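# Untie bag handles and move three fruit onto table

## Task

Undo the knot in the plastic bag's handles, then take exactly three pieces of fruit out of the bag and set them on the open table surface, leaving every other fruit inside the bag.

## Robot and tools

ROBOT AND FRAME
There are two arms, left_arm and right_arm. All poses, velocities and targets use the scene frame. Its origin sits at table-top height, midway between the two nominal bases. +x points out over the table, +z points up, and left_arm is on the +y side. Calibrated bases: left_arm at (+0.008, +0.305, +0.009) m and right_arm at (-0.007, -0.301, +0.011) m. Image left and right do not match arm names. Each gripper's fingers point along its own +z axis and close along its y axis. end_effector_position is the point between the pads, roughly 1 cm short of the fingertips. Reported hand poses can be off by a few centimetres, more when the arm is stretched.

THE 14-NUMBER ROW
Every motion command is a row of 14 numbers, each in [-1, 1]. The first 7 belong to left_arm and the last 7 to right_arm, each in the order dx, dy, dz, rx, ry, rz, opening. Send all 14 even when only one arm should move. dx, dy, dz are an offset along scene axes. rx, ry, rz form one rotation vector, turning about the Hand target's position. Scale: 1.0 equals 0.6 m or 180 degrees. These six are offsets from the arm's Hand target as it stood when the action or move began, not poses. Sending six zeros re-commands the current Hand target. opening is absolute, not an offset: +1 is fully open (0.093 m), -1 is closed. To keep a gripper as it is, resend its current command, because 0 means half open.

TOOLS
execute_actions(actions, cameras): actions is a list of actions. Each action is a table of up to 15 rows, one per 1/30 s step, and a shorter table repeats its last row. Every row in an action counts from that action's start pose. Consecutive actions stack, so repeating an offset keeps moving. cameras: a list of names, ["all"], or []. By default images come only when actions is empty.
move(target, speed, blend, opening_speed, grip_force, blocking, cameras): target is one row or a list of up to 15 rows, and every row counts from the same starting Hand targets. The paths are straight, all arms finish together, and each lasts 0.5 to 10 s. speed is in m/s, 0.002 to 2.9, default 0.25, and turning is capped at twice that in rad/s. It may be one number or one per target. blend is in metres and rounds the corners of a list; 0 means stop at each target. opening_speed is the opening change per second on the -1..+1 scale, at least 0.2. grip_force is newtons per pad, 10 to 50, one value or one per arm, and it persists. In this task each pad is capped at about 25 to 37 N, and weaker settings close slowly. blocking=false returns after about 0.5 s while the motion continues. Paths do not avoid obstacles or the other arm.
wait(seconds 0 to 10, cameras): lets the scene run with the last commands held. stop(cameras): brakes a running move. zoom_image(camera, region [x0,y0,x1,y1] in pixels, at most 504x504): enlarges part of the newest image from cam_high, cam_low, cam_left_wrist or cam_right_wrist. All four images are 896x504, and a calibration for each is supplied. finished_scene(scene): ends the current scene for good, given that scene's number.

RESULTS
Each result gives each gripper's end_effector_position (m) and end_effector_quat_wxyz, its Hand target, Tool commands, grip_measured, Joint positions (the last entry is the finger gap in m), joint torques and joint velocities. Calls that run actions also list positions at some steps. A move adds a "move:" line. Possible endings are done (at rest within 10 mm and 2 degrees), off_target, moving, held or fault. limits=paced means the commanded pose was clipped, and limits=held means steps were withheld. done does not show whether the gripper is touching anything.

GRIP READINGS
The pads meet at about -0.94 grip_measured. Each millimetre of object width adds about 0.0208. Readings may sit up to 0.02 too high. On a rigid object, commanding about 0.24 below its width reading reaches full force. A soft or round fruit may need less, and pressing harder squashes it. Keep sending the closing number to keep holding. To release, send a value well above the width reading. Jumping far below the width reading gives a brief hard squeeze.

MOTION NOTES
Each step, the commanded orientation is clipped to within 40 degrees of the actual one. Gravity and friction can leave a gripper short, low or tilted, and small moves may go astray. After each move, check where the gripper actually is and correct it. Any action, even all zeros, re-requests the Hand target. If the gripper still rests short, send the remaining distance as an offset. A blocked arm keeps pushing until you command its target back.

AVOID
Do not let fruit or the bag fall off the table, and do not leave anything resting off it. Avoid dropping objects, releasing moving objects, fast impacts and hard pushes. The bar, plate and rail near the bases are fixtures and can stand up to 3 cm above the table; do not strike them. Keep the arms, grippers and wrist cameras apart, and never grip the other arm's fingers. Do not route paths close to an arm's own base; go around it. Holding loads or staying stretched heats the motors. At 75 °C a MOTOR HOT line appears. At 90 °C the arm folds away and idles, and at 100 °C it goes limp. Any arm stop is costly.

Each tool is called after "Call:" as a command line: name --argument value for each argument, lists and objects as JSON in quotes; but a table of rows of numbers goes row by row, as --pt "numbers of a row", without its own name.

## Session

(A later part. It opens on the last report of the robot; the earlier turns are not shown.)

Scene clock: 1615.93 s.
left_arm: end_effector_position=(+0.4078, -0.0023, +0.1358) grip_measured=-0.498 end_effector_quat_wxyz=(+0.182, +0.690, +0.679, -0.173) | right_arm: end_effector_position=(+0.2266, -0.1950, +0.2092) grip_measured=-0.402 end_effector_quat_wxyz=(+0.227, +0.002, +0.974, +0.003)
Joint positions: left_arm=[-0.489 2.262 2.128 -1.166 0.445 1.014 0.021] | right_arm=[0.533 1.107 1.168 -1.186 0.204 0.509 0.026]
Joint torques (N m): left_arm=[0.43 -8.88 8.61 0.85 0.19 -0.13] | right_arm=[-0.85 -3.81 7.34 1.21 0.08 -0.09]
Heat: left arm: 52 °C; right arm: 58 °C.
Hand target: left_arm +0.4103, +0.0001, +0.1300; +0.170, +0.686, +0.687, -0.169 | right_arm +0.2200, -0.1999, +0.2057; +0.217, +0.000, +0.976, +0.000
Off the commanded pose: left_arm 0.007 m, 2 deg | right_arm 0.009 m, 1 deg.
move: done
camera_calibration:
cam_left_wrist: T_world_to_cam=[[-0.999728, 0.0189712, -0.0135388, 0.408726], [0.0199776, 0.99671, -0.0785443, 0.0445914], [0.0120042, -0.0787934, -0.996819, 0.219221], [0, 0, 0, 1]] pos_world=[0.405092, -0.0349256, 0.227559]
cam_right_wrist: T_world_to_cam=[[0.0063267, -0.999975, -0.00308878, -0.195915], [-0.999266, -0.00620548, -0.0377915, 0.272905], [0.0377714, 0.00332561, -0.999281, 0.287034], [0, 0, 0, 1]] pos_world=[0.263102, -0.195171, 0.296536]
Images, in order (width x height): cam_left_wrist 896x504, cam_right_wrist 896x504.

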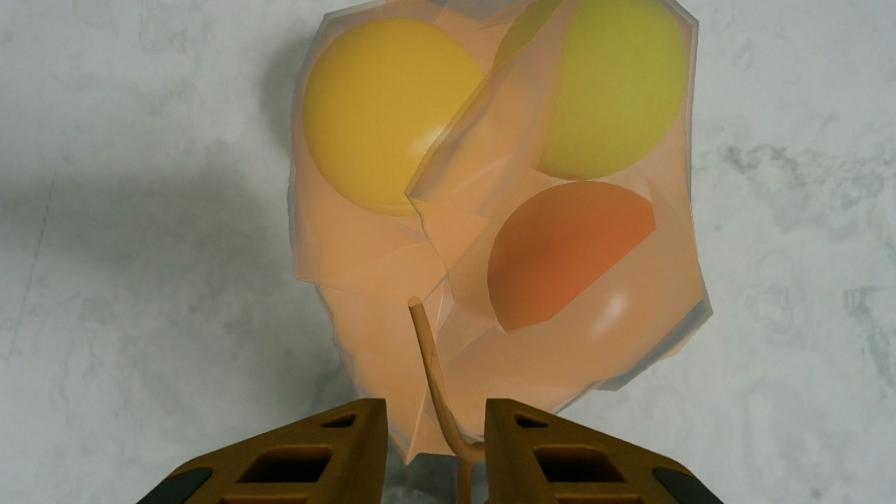

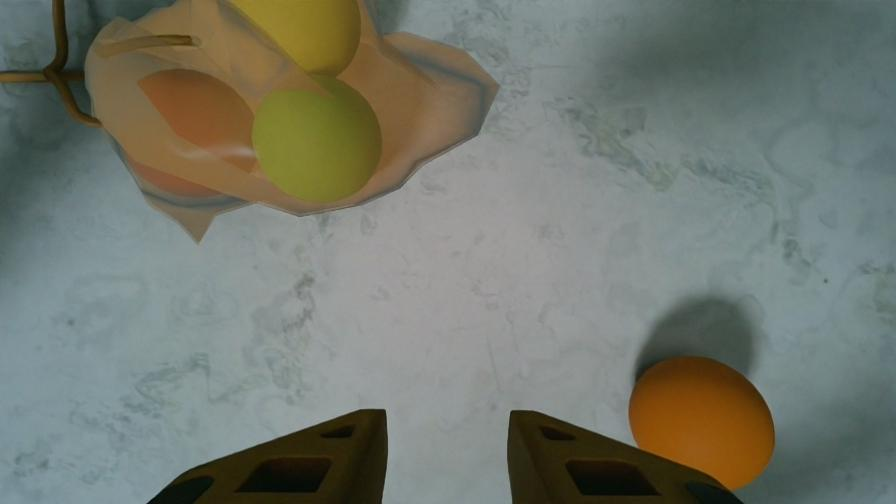

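Call:
move --pt "0.0108 -0.02 -0.06 0 0 0 -0.5 0 0 0.0 0 0 0 -0.4" --pt "0.0108 -0.03 -0.128 0 0 0 -0.5 0 0 0.0 0 0 0 -0.4" --speed 0.08 --blend 0.01 --cameras '["cam_left_wrist"]'

Call:
zoom_image --camera "cam_left_wrist" --region '[300, 250, 600, 504]'

Scene clock: 1636.93 s.
left_arm: end_effector_position=(+0.4173, -0.0193, +0.0677) grip_measured=-0.498 end_effector_quat_wxyz=(+0.182, +0.688, +0.680, -0.173) | right_arm: end_effector_position=(+0.2266, -0.1950, +0.2092) grip_measured=-0.402 end_effector_quat_wxyz=(+0.227, +0.002, +0.974, +0.003)
Joint positions: left_arm=[-0.512 2.341 1.991 -0.938 0.437 0.985 0.021] | right_arm=[0.533 1.107 1.168 -1.186 0.204 0.509 0.026]
Joint torques (N m): left_arm=[0.09 -9.46 5.74 1.16 0.21 -0.1] | right_arm=[-0.81 -3.89 7.2 1.22 0.07 -0.1]
Heat: left arm: 56 °C; right arm: 57 °C.
Hand target: left_arm +0.4168, -0.0179, +0.0533; +0.170, +0.686, +0.687, -0.169 | right_arm +0.2200, -0.1999, +0.2057; +0.217, +0.000, +0.976, +0.000
Off the commanded pose: left_arm 0.015 m, 2 deg | right_arm 0.009 m, 1 deg.
move: off_target (left_arm)
camera_calibration:
cam_left_wrist: T_world_to_cam=[[-0.999791, 0.0151611, -0.0136828, 0.417573], [0.0161842, 0.996818, -0.0780522, 0.0574957], [0.0124559, -0.0782573, -0.996855, 0.149729], [0, 0, 0, 1]] pos_world=[0.414691, -0.0519262, 0.159459]
Images, in order (width x height): cam_left_wrist 896x504.

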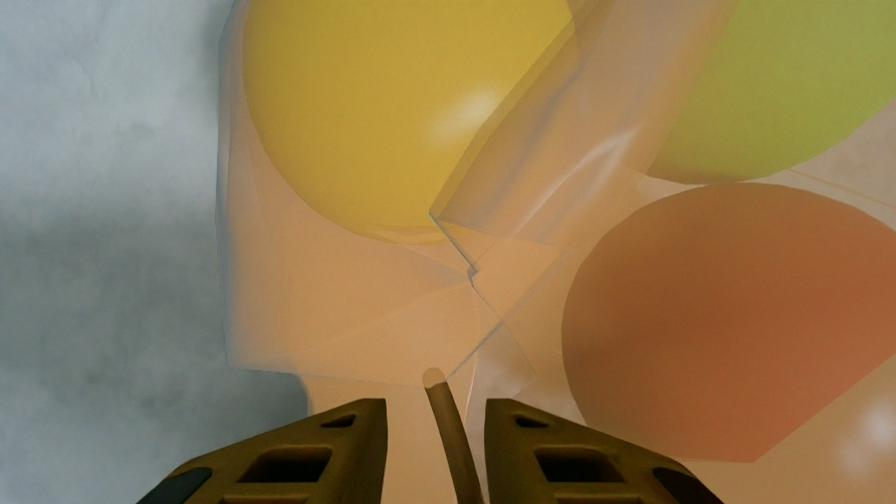

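Scaled by 1.680 from the camera's 896x504 image, which has a finer 1280x720 frame.

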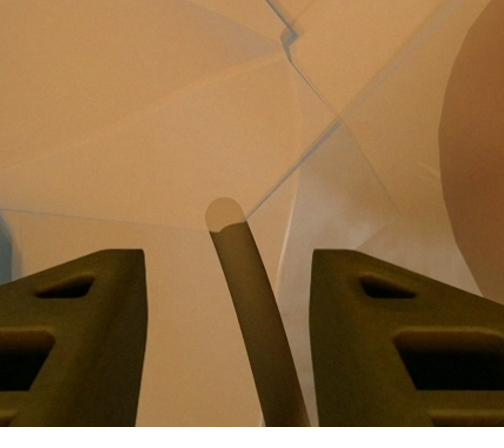

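Call:
move --pt "-0.001 0.003 -0.045 0 0 0 -0.5 0 0 0.0 0 0 0 -0.4" --pt "-0.001 0.003 -0.045 0 0 0 -1 0 0 0.0 0 0 0 -0.4" --speed 0.06 --opening_speed 0.4 --cameras '["cam_left_wrist"]'

Call:
zoom_image --camera "cam_left_wrist" --region '[300, 250, 600, 504]'

Scene clock: 1652.57 s.
left_arm: end_effector_position=(+0.4171, -0.0188, +0.0413) grip_measured=-0.900 end_effector_quat_wxyz=(+0.183, +0.688, +0.680, -0.172) | right_arm: end_effector_position=(+0.2266, -0.1950, +0.2092) grip_measured=-0.402 end_effector_quat_wxyz=(+0.227, +0.002, +0.974, +0.003)
Joint positions: left_arm=[-0.512 2.357 1.912 -0.842 0.437 0.984 0.002] | right_arm=[0.533 1.107 1.168 -1.186 0.204 0.509 0.026]
Joint torques (N m): left_arm=[0.16 -9.5 5.6 1.14 0.22 -0.08] | right_arm=[-0.85 -3.7 7.3 1.18 0.07 -0.08]
Heat: left arm: 60 °C; right arm: 56 °C.
Hand target: left_arm +0.4162, -0.0161, +0.0264; +0.170, +0.686, +0.687, -0.169 | right_arm +0.2200, -0.1999, +0.2057; +0.217, +0.000, +0.976, +0.000
Off the commanded pose: left_arm 0.015 m, 2 deg | right_arm 0.009 m, 1 deg.
move: off_target (left_arm); target 2's new opening was sent with left_arm's hand 0.015 m and 2 deg from that target
camera_calibration:
cam_left_wrist: T_world_to_cam=[[-0.999784, 0.0149025, -0.0144754, 0.417092], [0.0159949, 0.996783, -0.0785374, 0.0550798], [0.0132584, -0.078752, -0.996806, 0.123089], [0, 0, 0, 1]] pos_world=[0.414489, -0.0514248, 0.133059]
Images, in order (width x height): cam_left_wrist 896x504.

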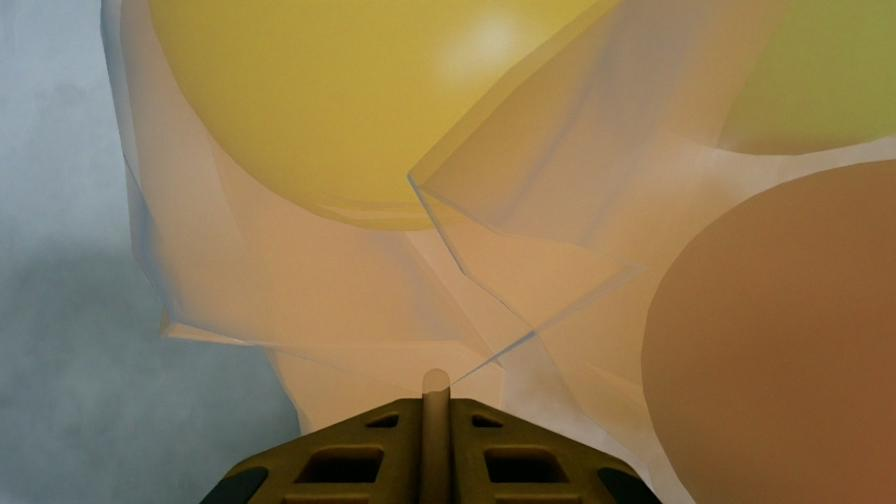

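Scaled by 1.680 from the camera's 896x504 image, which has a finer 1280x720 frame.

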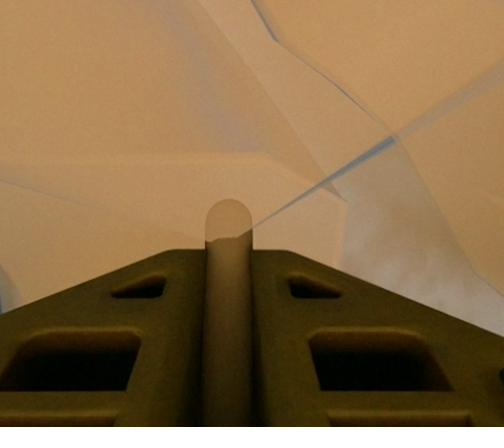

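Call:
move --pt "-0.01 -0.02 0.27 0 0 0 -1 0 0.06 0.0 0 0 0 -0.4" --speed 0.07 --cameras '["cam_left_wrist", "cam_right_wrist", "cam_low"]'

Call:
zoom_image --camera "cam_low" --region '[240, 180, 500, 360]'

Scene clock: 1661.90 s.
left_arm: end_effector_position=(+0.4100, -0.0290, +0.1961) grip_measured=-0.900 end_effector_quat_wxyz=(+0.194, +0.686, +0.680, -0.171) | right_arm: end_effector_position=(+0.2185, -0.1645, +0.1971) grip_measured=-0.402 end_effector_quat_wxyz=(+0.210, -0.002, +0.978, +0.002)
Joint positions: left_arm=[-0.534 2.484 2.771 -1.537 0.431 0.951 0.002] | right_arm=[0.68 1.173 1.176 -1.189 0.244 0.645 0.026]
Joint torques (N m): left_arm=[-0.01 -9.32 7.62 0.92 0.22 -0.11] | right_arm=[0.35 -2.54 12.1 1.03 0.34 0.11]
Heat: left arm: 60 °C; right arm: 57 °C.
Hand target: left_arm +0.4101, -0.0283, +0.1885; +0.171, +0.686, +0.687, -0.169 | right_arm +0.2200, -0.1639, +0.2058; +0.217, +0.000, +0.976, +0.000
Off the commanded pose: left_arm 0.008 m, 3 deg | right_arm 0.009 m, 1 deg.
joint sent to its limit (left arm) — joint 4 (wrist pitch), lower limit. The joint targets still meet the commanded pose.
move: off_target (left_arm)
camera_calibration:
cam_left_wrist: T_world_to_cam=[[-0.999461, 0.00606597, -0.0322547, 0.41548], [0.0090379, 0.995643, -0.0928076, 0.083102], [0.0315512, -0.0930491, -0.995161, 0.268443], [0, 0, 0, 1]] pos_world=[0.406036, -0.0602818, 0.288258]
cam_right_wrist: T_world_to_cam=[[0.0138096, -0.999905, 0.000117564, -0.167663], [-0.999897, -0.0138099, -0.00387272, 0.256776], [0.00387398, -0.0000640714, -0.999992, 0.282163], [0, 0, 0, 1]] pos_world=[0.257972, -0.164083, 0.283175]
Images, in order (width x height): cam_low 896x504, cam_left_wrist 896x504, cam_right_wrist 896x504.

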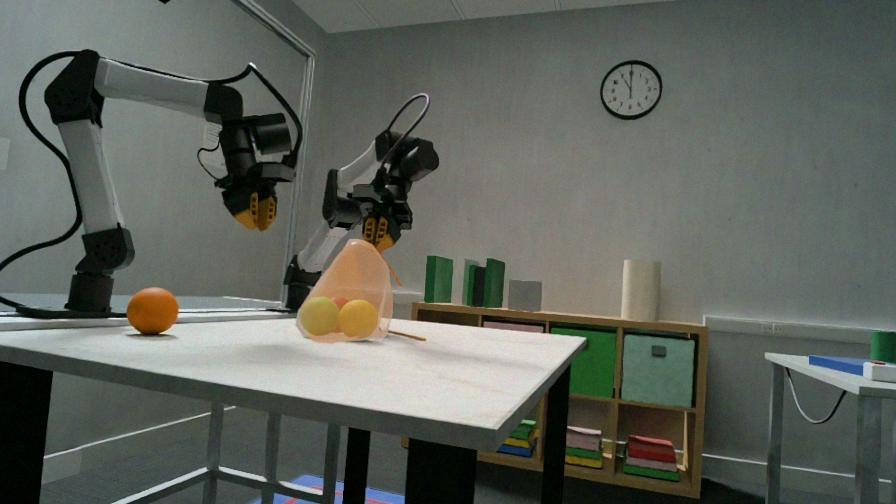

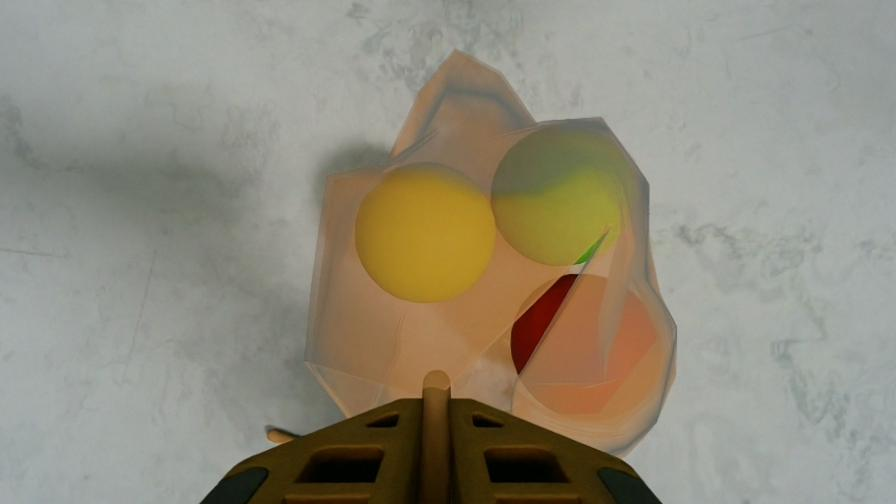

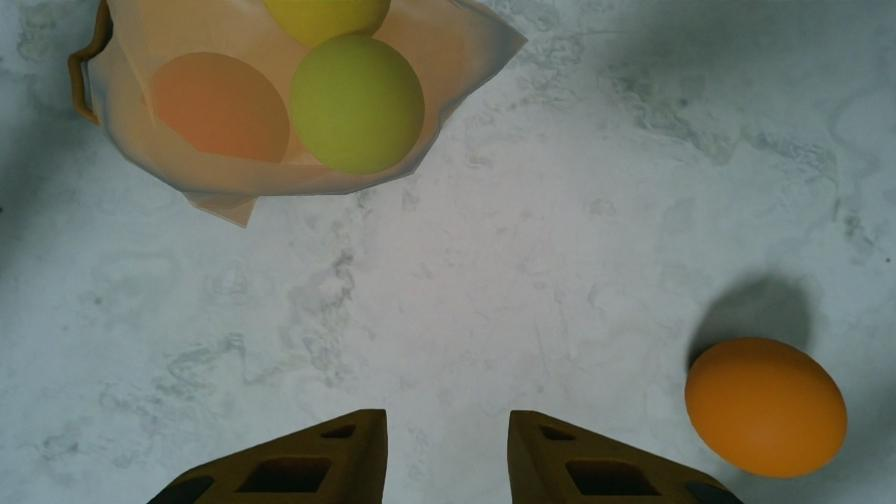

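Scaled by 1.938 from the camera's 896x504 image, which has a finer 1280x720 frame.

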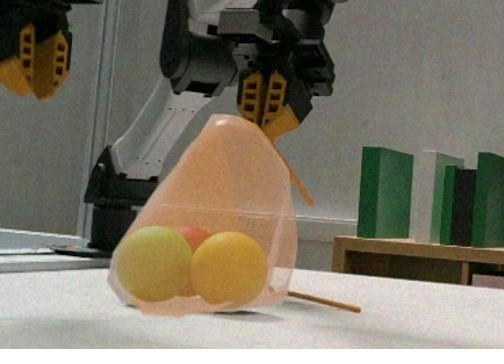

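Call:
move --pt "0 0 0 0 0 0 -1 0.06 0.13 -0.0 -0.0136 0.0255 0.3109 -0.2" --speed 0.13 --cameras '["cam_right_wrist"]'

Call:
zoom_image --camera "cam_right_wrist" --region '[400, 0, 896, 430]'

Scene clock: 1682.00 s.
left_arm: end_effector_position=(+0.4099, -0.0289, +0.1960) grip_measured=-0.900 end_effector_quat_wxyz=(+0.194, +0.686, +0.681, -0.171) | right_arm: end_effector_position=(+0.2536, -0.0862, +0.1985) grip_measured=-0.202 end_effector_quat_wxyz=(+0.152, -0.461, +0.871, +0.077)
Joint positions: left_arm=[-0.534 2.484 2.771 -1.538 0.431 0.951 0.002] | right_arm=[0.604 1.47 1.436 -1.166 -0.134 -0.337 0.036]
Joint torques (N m): left_arm=[0.02 -9.4 7.71 0.93 0.22 -0.1] | right_arm=[-0.83 -4.86 12.23 1.04 -0.16 -0.09]
Heat: left arm: 59 °C; right arm: 61 °C.
Hand target: left_arm +0.4101, -0.0283, +0.1884; +0.170, +0.686, +0.687, -0.169 | right_arm +0.2560, -0.0859, +0.2058; +0.154, -0.462, +0.870, +0.082
Off the commanded pose: left_arm 0.008 m, 3 deg | right_arm 0.008 m, 1 deg.
joint sent to its limit (left arm) — joint 4 (wrist pitch), lower limit. The joint targets still meet the commanded pose.
move: off_target (left_arm)
camera_calibration:
cam_right_wrist: T_world_to_cam=[[0.831949, -0.554788, 0.00837879, -0.260607], [-0.553694, -0.829144, 0.0770928, 0.0935289], [-0.0358229, -0.0687766, -0.996989, 0.286961], [0, 0, 0, 1]] pos_world=[0.278878, -0.0472967, 0.281071]
Images, in order (width x height): cam_right_wrist 896x504.

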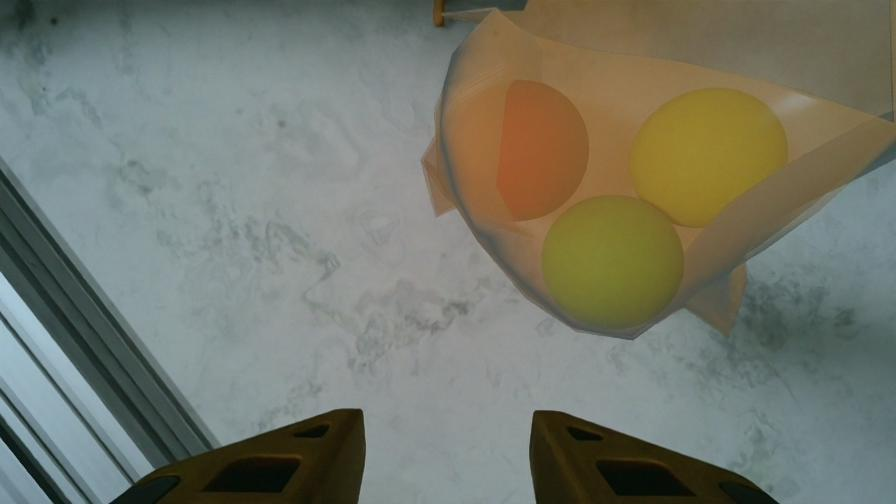

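Scaled by 1.016 from the camera's 896x504 image, which has a finer 1280x720 frame.

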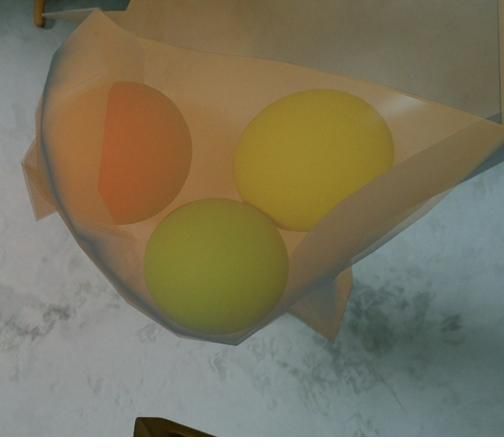

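Call:
wait --seconds 0.1 --cameras '["cam_left_wrist"]'

Call:
zoom_image --camera "cam_left_wrist" --region '[300, 150, 700, 480]'

Call:
zoom_image --camera "cam_left_wrist" --region '[470, 200, 670, 420]'

Scene clock: 1714.07 s.
left_arm: end_effector_position=(+0.4099, -0.0289, +0.1960) grip_measured=-0.900 end_effector_quat_wxyz=(+0.194, +0.686, +0.681, -0.171) | right_arm: end_effector_position=(+0.2535, -0.0861, +0.1985) grip_measured=-0.202 end_effector_quat_wxyz=(+0.152, -0.462, +0.870, +0.078)
Joint positions: left_arm=[-0.534 2.484 2.771 -1.538 0.431 0.951 0.002] | right_arm=[0.604 1.47 1.436 -1.166 -0.134 -0.338 0.036]
Joint torques (N m): left_arm=[0.09 -9.32 7.66 0.93 0.22 -0.11] | right_arm=[-0.91 -4.9 12.26 1.02 -0.19 -0.08]
Heat: left arm: 58 °C; right arm: 61 °C.
Hand target: left_arm +0.4101, -0.0283, +0.1884; +0.170, +0.686, +0.687, -0.169 | right_arm +0.2561, -0.0858, +0.2058; +0.154, -0.462, +0.870, +0.082
Tool commands: left_gripper/opening=-1.0 right_gripper/opening=-0.2
Off the commanded pose: left_arm 0.008 m, 3 deg | right_arm 0.008 m, 1 deg.
wait: 0.10 s; at rest from the start
camera_calibration:
cam_left_wrist: T_world_to_cam=[[-0.999481, 0.00602647, -0.0316474, 0.415309], [0.00892986, 0.99568, -0.0924181, 0.0830277], [0.0309537, -0.0926527, -0.995217, 0.268626], [0, 0, 0, 1]] pos_world=[0.406037, -0.0602829, 0.288158]
Images, in order (width x height): cam_left_wrist 896x504.

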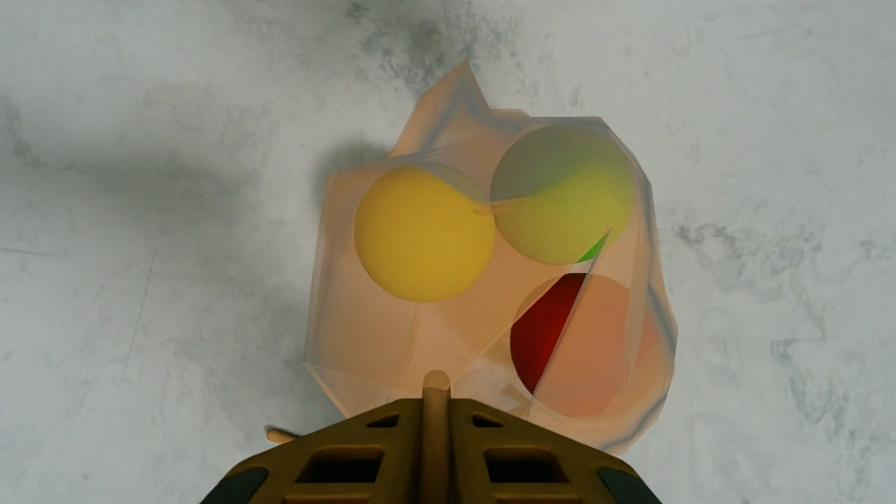

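Scaled by 1.260 from the camera's 896x504 image, which has a finer 1280x720 frame.

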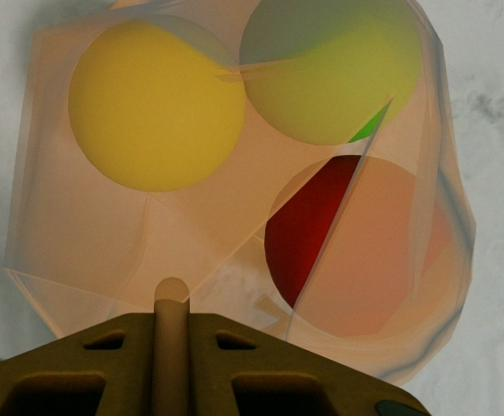

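Scaled by 2.291 from the camera's 896x504 image, which has a finer 1280x720 frame.

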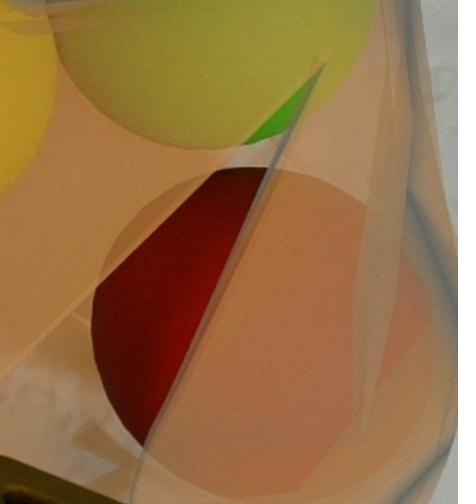

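Call:
move --pt "-0.03 -0.14 0.03 0 0 0 -1 -0.12 -0.1 0.0 0 0 0 -0.2" --pt "-0.05 -0.28 -0.11 0 0 0 -1 -0.12 -0.1 0.0 0 0 0 -0.2" --speed 0.08 --blend 0.03 --cameras '["cam_right_wrist", "cam_left_wrist", "cam_low"]'

Call:
zoom_image --camera "cam_low" --region '[240, 180, 500, 360]'

Scene clock: 1783.30 s.
left_arm: end_effector_position=(+0.3746, -0.1937, +0.1272) grip_measured=-0.900 end_effector_quat_wxyz=(+0.249, +0.667, +0.678, -0.184) | right_arm: end_effector_position=(+0.1914, -0.1407, +0.2069) grip_measured=-0.202 end_effector_quat_wxyz=(+0.161, -0.462, +0.869, +0.078)
Joint positions: left_arm=[-0.826 2.707 2.844 -1.153 0.332 0.609 0.002] | right_arm=[0.554 1.157 1.221 -1.253 -0.152 -0.384 0.036]
Joint torques (N m): left_arm=[0.28 -10.85 8.44 1.72 0.11 -0.11] | right_arm=[-0.81 -4.79 7.15 1.1 -0.23 -0.08]
Heat: left arm: 60 °C; right arm: 63 °C.
Hand target: left_arm +0.3801, -0.1963, +0.1223; +0.170, +0.686, +0.687, -0.169 | right_arm +0.1840, -0.1458, +0.2057; +0.153, -0.462, +0.870, +0.082
Off the commanded pose: left_arm 0.008 m, 10 deg | right_arm 0.009 m, 1 deg.
elbow stopped short (left arm): the move would have taken joint 3 (elbow) straighter than the controller allows.
move: off_target (left_arm)
camera_calibration:
cam_left_wrist: T_world_to_cam=[[-0.996078, -0.0357567, -0.0809282, 0.375676], [-0.0194672, 0.980854, -0.193767, 0.261684], [0.0863073, -0.191432, -0.977704, 0.143914], [0, 0, 0, 1]] pos_world=[0.366876, -0.215691, 0.221814]
cam_right_wrist: T_world_to_cam=[[0.832193, -0.554281, 0.0150567, -0.240481], [-0.554079, -0.830238, 0.06084, 0.0165118], [-0.0212218, -0.0589732, -0.998034, 0.288203], [0, 0, 0, 1]] pos_world=[0.215391, -0.102589, 0.290252]
Images, in order (width x height): cam_low 896x504, cam_left_wrist 896x504, cam_right_wrist 896x504.

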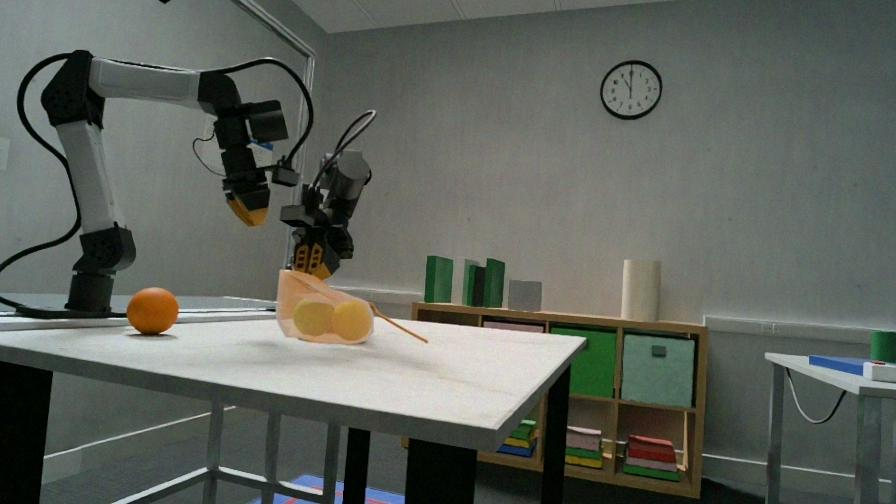

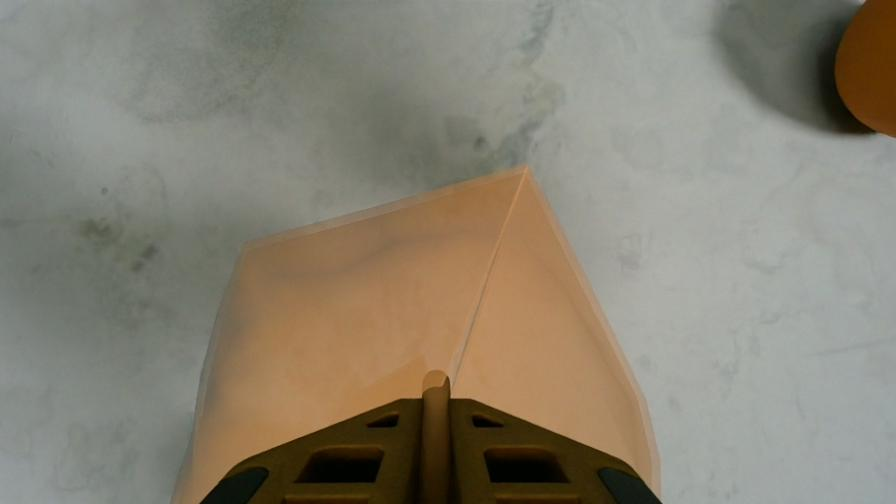

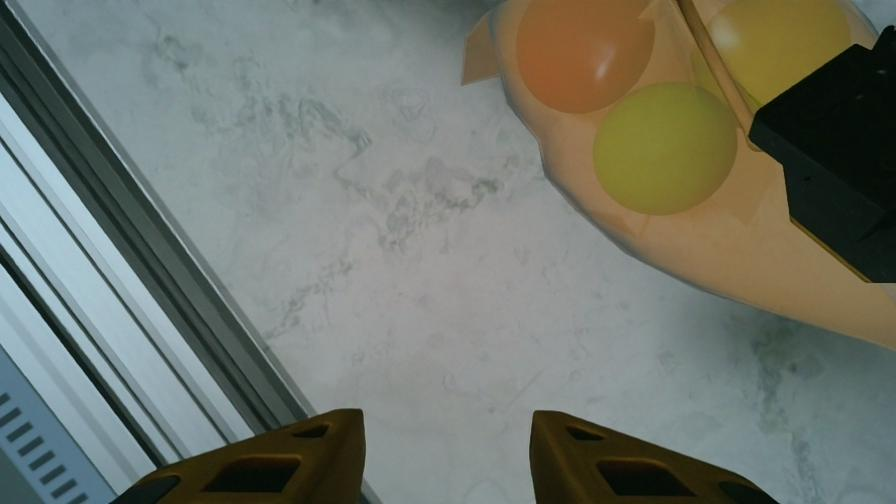

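Scaled by 1.938 from the camera's 896x504 image, which has a finer 1280x720 frame.

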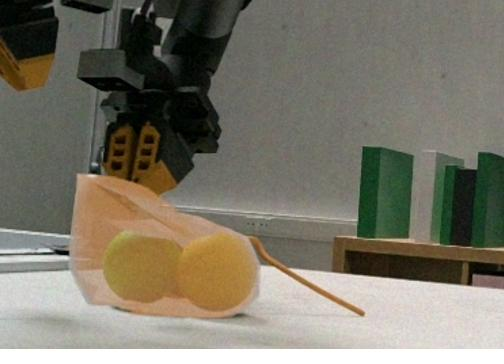

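Call:
move --pt "0.0 0.0 -0.1 0 0 0 -1 0 0 0.0 0 0 0 -0.2" --pt "0.0 0.0 -0.1 0 0 0 -0.5 0 0 0.0 0 0 0 -0.2" --pt "0.0 0.04 0.06 0 0 0 -0.5 0 0 0.0 0 0 0 -0.2" --pt "0.0 0.6 0.15 0 0 0 -0.5 0 0 0.0 0 0 0 -0.2" --speed '[0.08,0.08,0.08,0.2]' --opening_speed 1.5 --cameras '["cam_right_wrist", "cam_left_wrist", "cam_low"]'

Call:
zoom_image --camera "cam_low" --region '[240, 180, 500, 360]'

Scene clock: 1805.90 s.
left_arm: end_effector_position=(+0.3818, +0.1651, +0.2014) grip_measured=-0.502 end_effector_quat_wxyz=(+0.161, +0.681, +0.693, -0.172) | right_arm: end_effector_position=(+0.1914, -0.1407, +0.2069) grip_measured=-0.202 end_effector_quat_wxyz=(+0.161, -0.462, +0.869, +0.078)
Joint positions: left_arm=[-0.137 2.019 2.025 -1.516 0.482 1.379 0.021] | right_arm=[0.554 1.157 1.221 -1.253 -0.152 -0.384 0.036]
Joint torques (N m): left_arm=[0.09 -9.57 7.97 0.41 0.46 0.07] | right_arm=[-0.84 -4.67 7.2 1.11 -0.2 -0.11]
Heat: left arm: 68 °C; right arm: 61 °C.
Hand target: left_arm +0.3802, +0.1637, +0.2124; +0.171, +0.686, +0.687, -0.168 | right_arm +0.1840, -0.1458, +0.2057; +0.153, -0.462, +0.870, +0.082
Off the commanded pose: left_arm 0.011 m, 1 deg | right_arm 0.009 m, 1 deg.
elbow stopped short (left arm): the move would have taken joint 3 (elbow) straighter than the controller allows.
move: off_target (left_arm); target 2's new opening was sent with left_arm's hand 0.009 m and 5 deg from that target
camera_calibration:
cam_left_wrist: T_world_to_cam=[[-0.999746, -0.00494129, 0.0220118, 0.3773], [-0.00598383, 0.998851, -0.0475517, -0.113356], [-0.0217515, -0.0476713, -0.998626, 0.306274], [0, 0, 0, 1]] pos_world=[0.383188, 0.129691, 0.292158]
cam_right_wrist: T_world_to_cam=[[0.832193, -0.554281, 0.0150567, -0.240481], [-0.554079, -0.830238, 0.06084, 0.0165118], [-0.0212218, -0.0589732, -0.998034, 0.288203], [0, 0, 0, 1]] pos_world=[0.215391, -0.102589, 0.290252]
Images, in order (width x height): cam_low 896x504, cam_left_wrist 896x504, cam_right_wrist 896x504.

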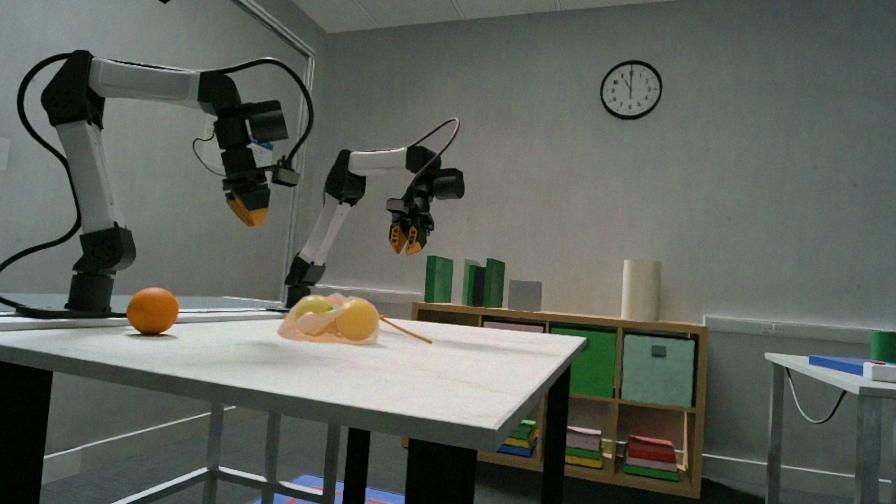

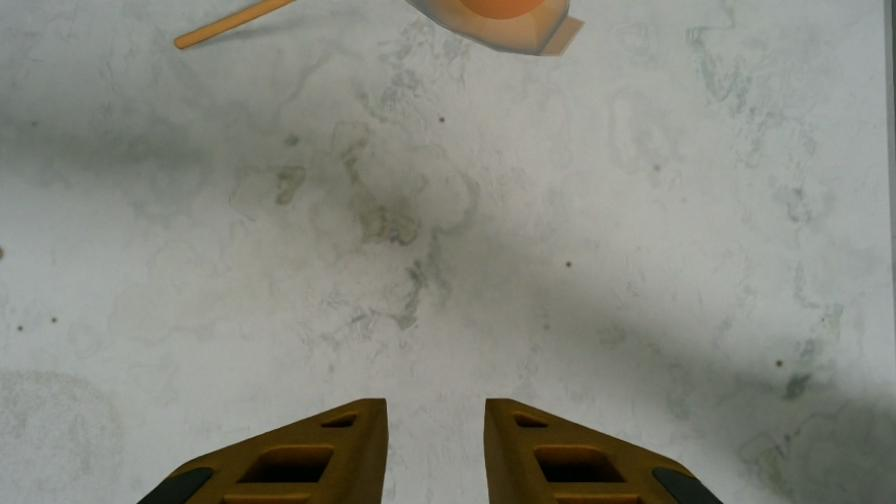

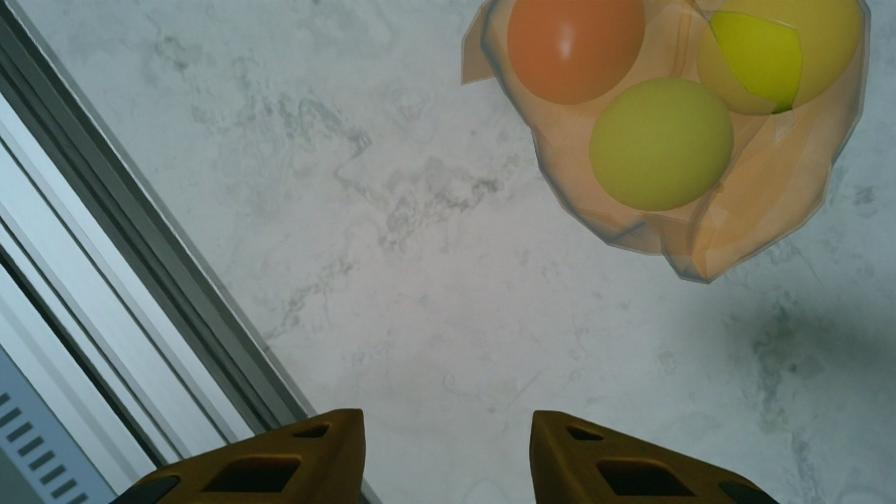

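Scaled by 1.938 from the camera's 896x504 image, which has a finer 1280x720 frame.

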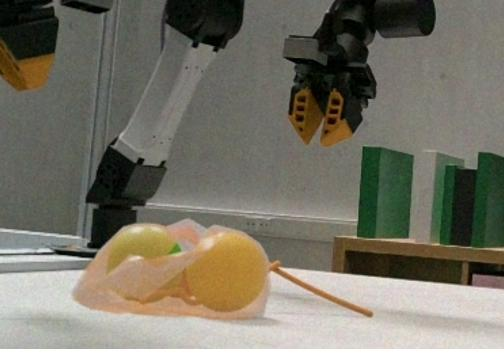

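Call:
move --pt "0.0 0.0 0 0 0 0 -0.5 0.227 0.026 0.01 0.0136 -0.0255 -0.3109 -0.2" --speed 0.14 --cameras '["cam_right_wrist"]'

Call:
zoom_image --camera "cam_right_wrist" --region '[230, 60, 700, 440]'

Scene clock: 1820.93 s.
left_arm: end_effector_position=(+0.3816, +0.1652, +0.2014) grip_measured=-0.502 end_effector_quat_wxyz=(+0.161, +0.681, +0.693, -0.173) | right_arm: end_effector_position=(+0.3143, -0.1331, +0.2031) grip_measured=-0.202 end_effector_quat_wxyz=(+0.204, -0.004, +0.979, -0.001)
Joint positions: left_arm=[-0.137 2.019 2.025 -1.517 0.482 1.38 0.021] | right_arm=[0.55 1.543 1.505 -1.135 0.191 0.52 0.036]
Joint torques (N m): left_arm=[0.09 -9.59 7.92 0.37 0.46 0.08] | right_arm=[0.09 -5.56 12.31 1.3 0.31 0.11]
Heat: left arm: 64 °C; right arm: 61 °C.
Hand target: left_arm +0.3802, +0.1637, +0.2124; +0.170, +0.686, +0.687, -0.169 | right_arm +0.3202, -0.1302, +0.2118; +0.217, +0.000, +0.976, +0.000
Off the commanded pose: left_arm 0.011 m, 2 deg | right_arm 0.011 m, 2 deg.
move: off_target (left_arm, right_arm)
camera_calibration:
cam_right_wrist: T_world_to_cam=[[0.0168765, -0.999838, 0.00630712, -0.13988], [-0.999817, -0.0168186, 0.00913281, 0.349938], [-0.00902525, -0.0064601, -0.999938, 0.290922], [0, 0, 0, 1]] pos_world=[0.35486, -0.132092, 0.28859]
Images, in order (width x height): cam_right_wrist 896x504.

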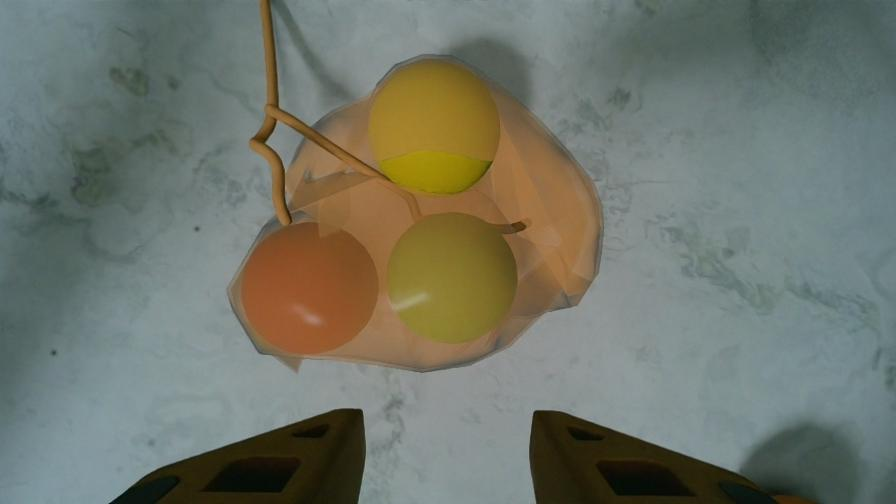

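Scaled by 1.072 from the camera's 896x504 image, which has a finer 1280x720 frame.

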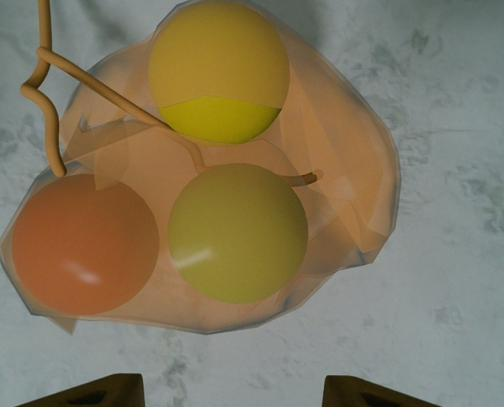

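Call:
move --pt "0.0 0.15 0 0 0 0 -0.5 -0.03 0.0 -0.12 0 0 0 -0.2" --speed 0.14 --cameras '["cam_right_wrist"]'

Call:
zoom_image --camera "cam_right_wrist" --region '[150, 0, 650, 380]'

Call:
zoom_image --camera "cam_right_wrist" --region '[420, 50, 680, 250]'

Scene clock: 1850.43 s.
left_arm: end_effector_position=(+0.3882, +0.2553, +0.2051) grip_measured=-0.502 end_effector_quat_wxyz=(+0.191, +0.677, +0.696, -0.144) | right_arm: end_effector_position=(+0.3026, -0.1298, +0.1329) grip_measured=-0.202 end_effector_quat_wxyz=(+0.200, -0.004, +0.980, -0.004)
Joint positions: left_arm=[0.102 1.981 1.981 -1.542 0.491 1.615 0.021] | right_arm=[0.588 1.518 1.206 -0.878 0.208 0.558 0.036]
Joint torques (N m): left_arm=[0.28 -10.35 4.92 0.3 0.5 0.08] | right_arm=[0.2 -9.24 7.39 1.49 0.33 0.1]
Heat: left arm: 62 °C; right arm: 65 °C.
Hand target: left_arm +0.3803, +0.2538, +0.2123; +0.170, +0.686, +0.687, -0.169 | right_arm +0.3022, -0.1303, +0.1398; +0.217, +0.000, +0.976, +0.000
Off the commanded pose: left_arm 0.011 m, 4 deg | right_arm 0.007 m, 2 deg.
joint sent to its limit (left arm) — joint 4 (wrist pitch), lower limit. The joint targets are off in orientation, not in position.
move: off_target (left_arm)
camera_calibration:
cam_right_wrist: T_world_to_cam=[[0.0140407, -0.999823, 0.0125292, -0.135933], [-0.999762, -0.0138281, 0.0169016, 0.338309], [-0.0167254, -0.0127635, -0.999779, 0.222164], [0, 0, 0, 1]] pos_world=[0.343853, -0.128395, 0.2181]
Images, in order (width x height): cam_right_wrist 896x504.

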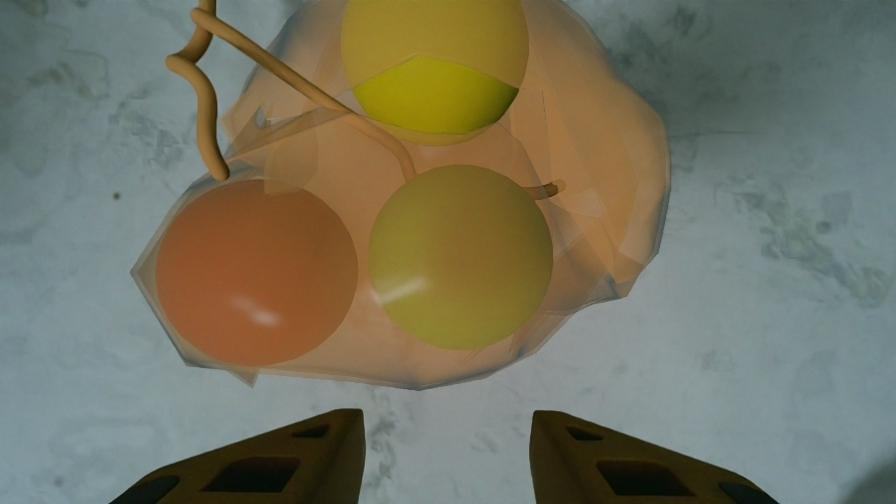

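Scaled by 1.008 from the camera's 896x504 image, which has a finer 1280x720 frame.

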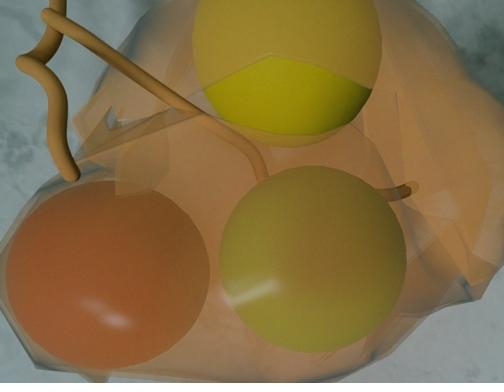

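Scaled by 1.938 from the camera's 896x504 image, which has a finer 1280x720 frame.

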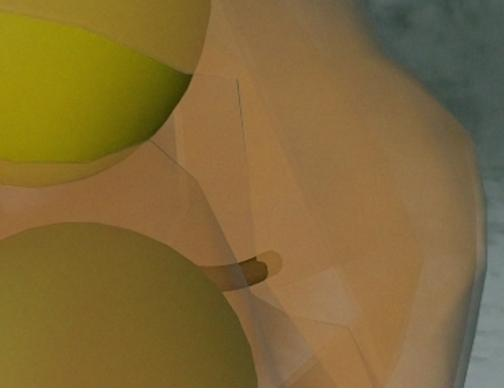

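Call:
move --pt "0.0 -0.1 0 0 0 0 -0.4 -0.17 -0.117 0.1 0 0 0 -0.2" --pt "0.021 -0.49 -0.07 0 0 0 -0.4 -0.17 -0.117 0.1 0 0 0 -0.2" --speed 0.18 --blend 0.03 --cameras '["cam_left_wrist", "cam_right_wrist"]'

Call:
zoom_image --camera "cam_left_wrist" --region '[250, 130, 700, 450]'

Scene clock: 1883.77 s.
left_arm: end_effector_position=(+0.3890, -0.0440, +0.1785) grip_measured=-0.402 end_effector_quat_wxyz=(+0.184, +0.691, +0.677, -0.174) | right_arm: end_effector_position=(+0.2055, -0.1941, +0.2012) grip_measured=-0.202 end_effector_quat_wxyz=(+0.220, -0.001, +0.975, +0.010)
Joint positions: left_arm=[-0.585 2.338 2.429 -1.346 0.42 0.916 0.026] | right_arm=[0.588 1.042 1.107 -1.207 0.208 0.558 0.036]
Joint torques (N m): left_arm=[0.75 -8.8 8.29 0.91 0.2 -0.11] | right_arm=[-0.17 -3.47 7.56 1.19 0.31 0]
Heat: left arm: 67 °C; right arm: 60 °C.
Hand target: left_arm +0.3928, -0.0401, +0.1702; +0.170, +0.686, +0.687, -0.168 | right_arm +0.2002, -0.2004, +0.1998; +0.217, +0.000, +0.976, +0.000
Off the commanded pose: left_arm 0.010 m, 2 deg | right_arm 0.008 m, 1 deg.
move: done
camera_calibration:
cam_left_wrist: T_world_to_cam=[[-0.999597, 0.023249, -0.0163056, 0.391911], [0.0245088, 0.996342, -0.0818711, 0.0886148], [0.0143425, -0.0822377, -0.99651, 0.257613], [0, 0, 0, 1]] pos_world=[0.385886, -0.0762167, 0.270359]
cam_right_wrist: T_world_to_cam=[[0.0148384, -0.999785, -0.0144886, -0.194365], [-0.99961, -0.0144896, -0.0238899, 0.247252], [0.0236748, 0.0148375, -0.99961, 0.28507], [0, 0, 0, 1]] pos_world=[0.24329, -0.19497, 0.28805]
Images, in order (width x height): cam_left_wrist 896x504, cam_right_wrist 896x504.

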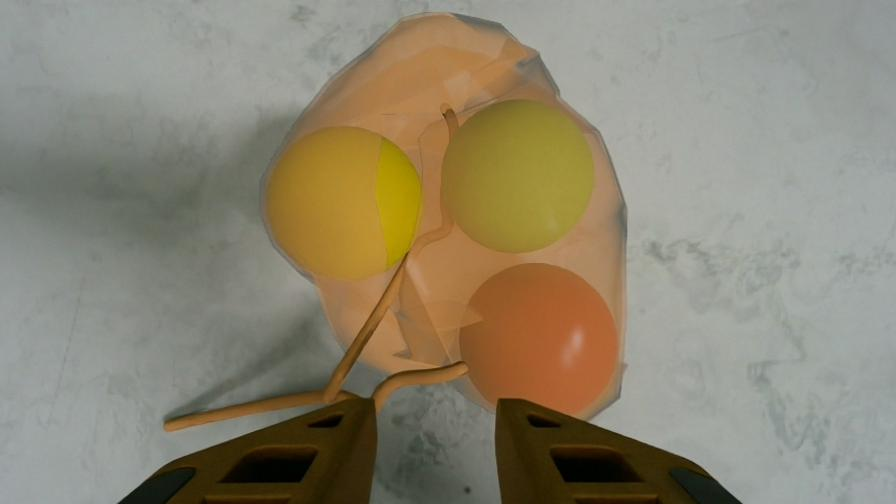

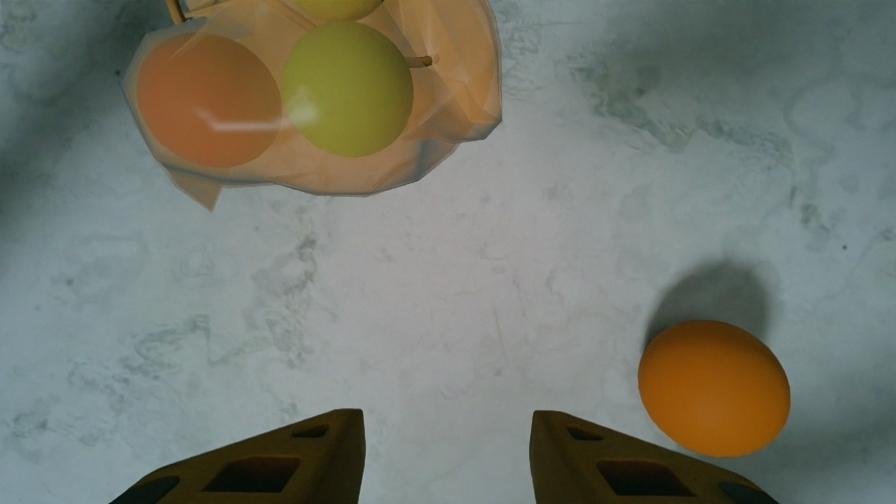

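Scaled by 1.120 from the camera's 896x504 image, which has a finer 1280x720 frame.

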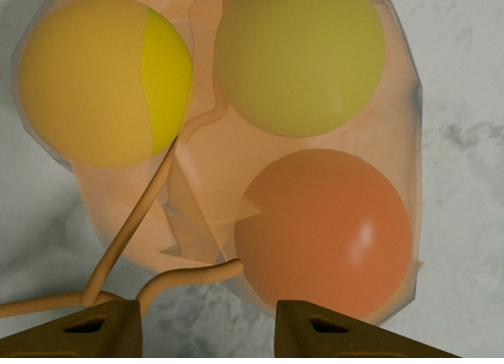

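Call:
move --pt "0.0078 -0.0265 -0.115 0 0 0 -0.6 0 0 0 0 0 0 -0.2" --speed 0.1 --cameras '["cam_left_wrist"]'

Call:
zoom_image --camera "cam_left_wrist" --region '[250, 184, 650, 504]'

Scene clock: 1911.37 s.
left_arm: end_effector_position=(+0.3966, -0.0571, +0.1164) grip_measured=-0.598 end_effector_quat_wxyz=(+0.183, +0.689, +0.680, -0.174) | right_arm: end_effector_position=(+0.2055, -0.1941, +0.2012) grip_measured=-0.202 end_effector_quat_wxyz=(+0.220, -0.001, +0.975, +0.010)
Joint positions: left_arm=[-0.6 2.34 2.181 -1.09 0.413 0.893 0.016] | right_arm=[0.588 1.042 1.107 -1.207 0.208 0.558 0.036]
Joint torques (N m): left_arm=[0.09 -9.51 5.72 1.2 0.19 -0.11] | right_arm=[-0.4 -3.36 7.54 1.16 0.28 -0.01]
Heat: left arm: 62 °C; right arm: 60 °C.
Hand target: left_arm +0.3974, -0.0561, +0.1014; +0.170, +0.686, +0.687, -0.169 | right_arm +0.2002, -0.2004, +0.1998; +0.217, +0.000, +0.976, +0.000
Off the commanded pose: left_arm 0.015 m, 2 deg | right_arm 0.008 m, 1 deg.
move: off_target (left_arm)
camera_calibration:
cam_left_wrist: T_world_to_cam=[[-0.999778, 0.016255, -0.0133906, 0.398149], [0.0172786, 0.996625, -0.0802499, 0.0991231], [0.0120409, -0.0804635, -0.996685, 0.195621], [0, 0, 0, 1]] pos_world=[0.393992, -0.0895202, 0.208259]
Images, in order (width x height): cam_left_wrist 896x504.

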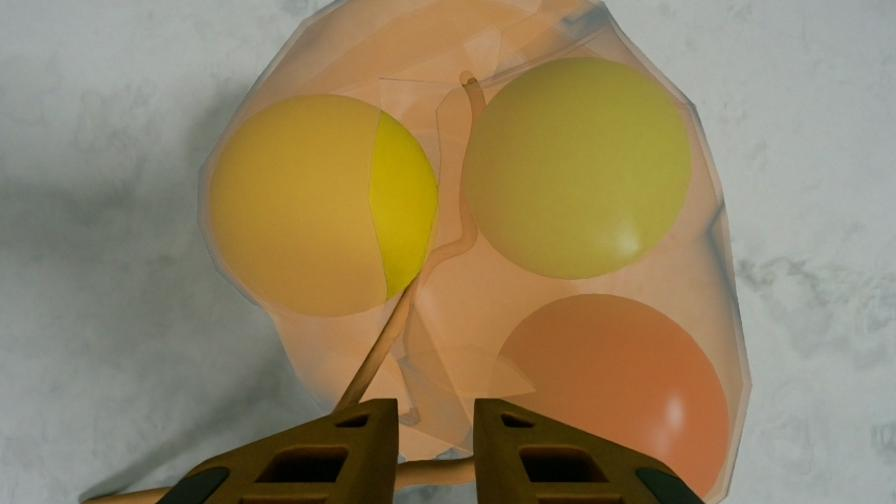

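Scaled by 1.260 from the camera's 896x504 image, which has a finer 1280x720 frame.

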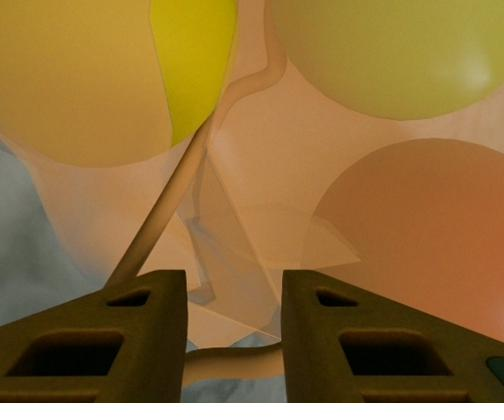

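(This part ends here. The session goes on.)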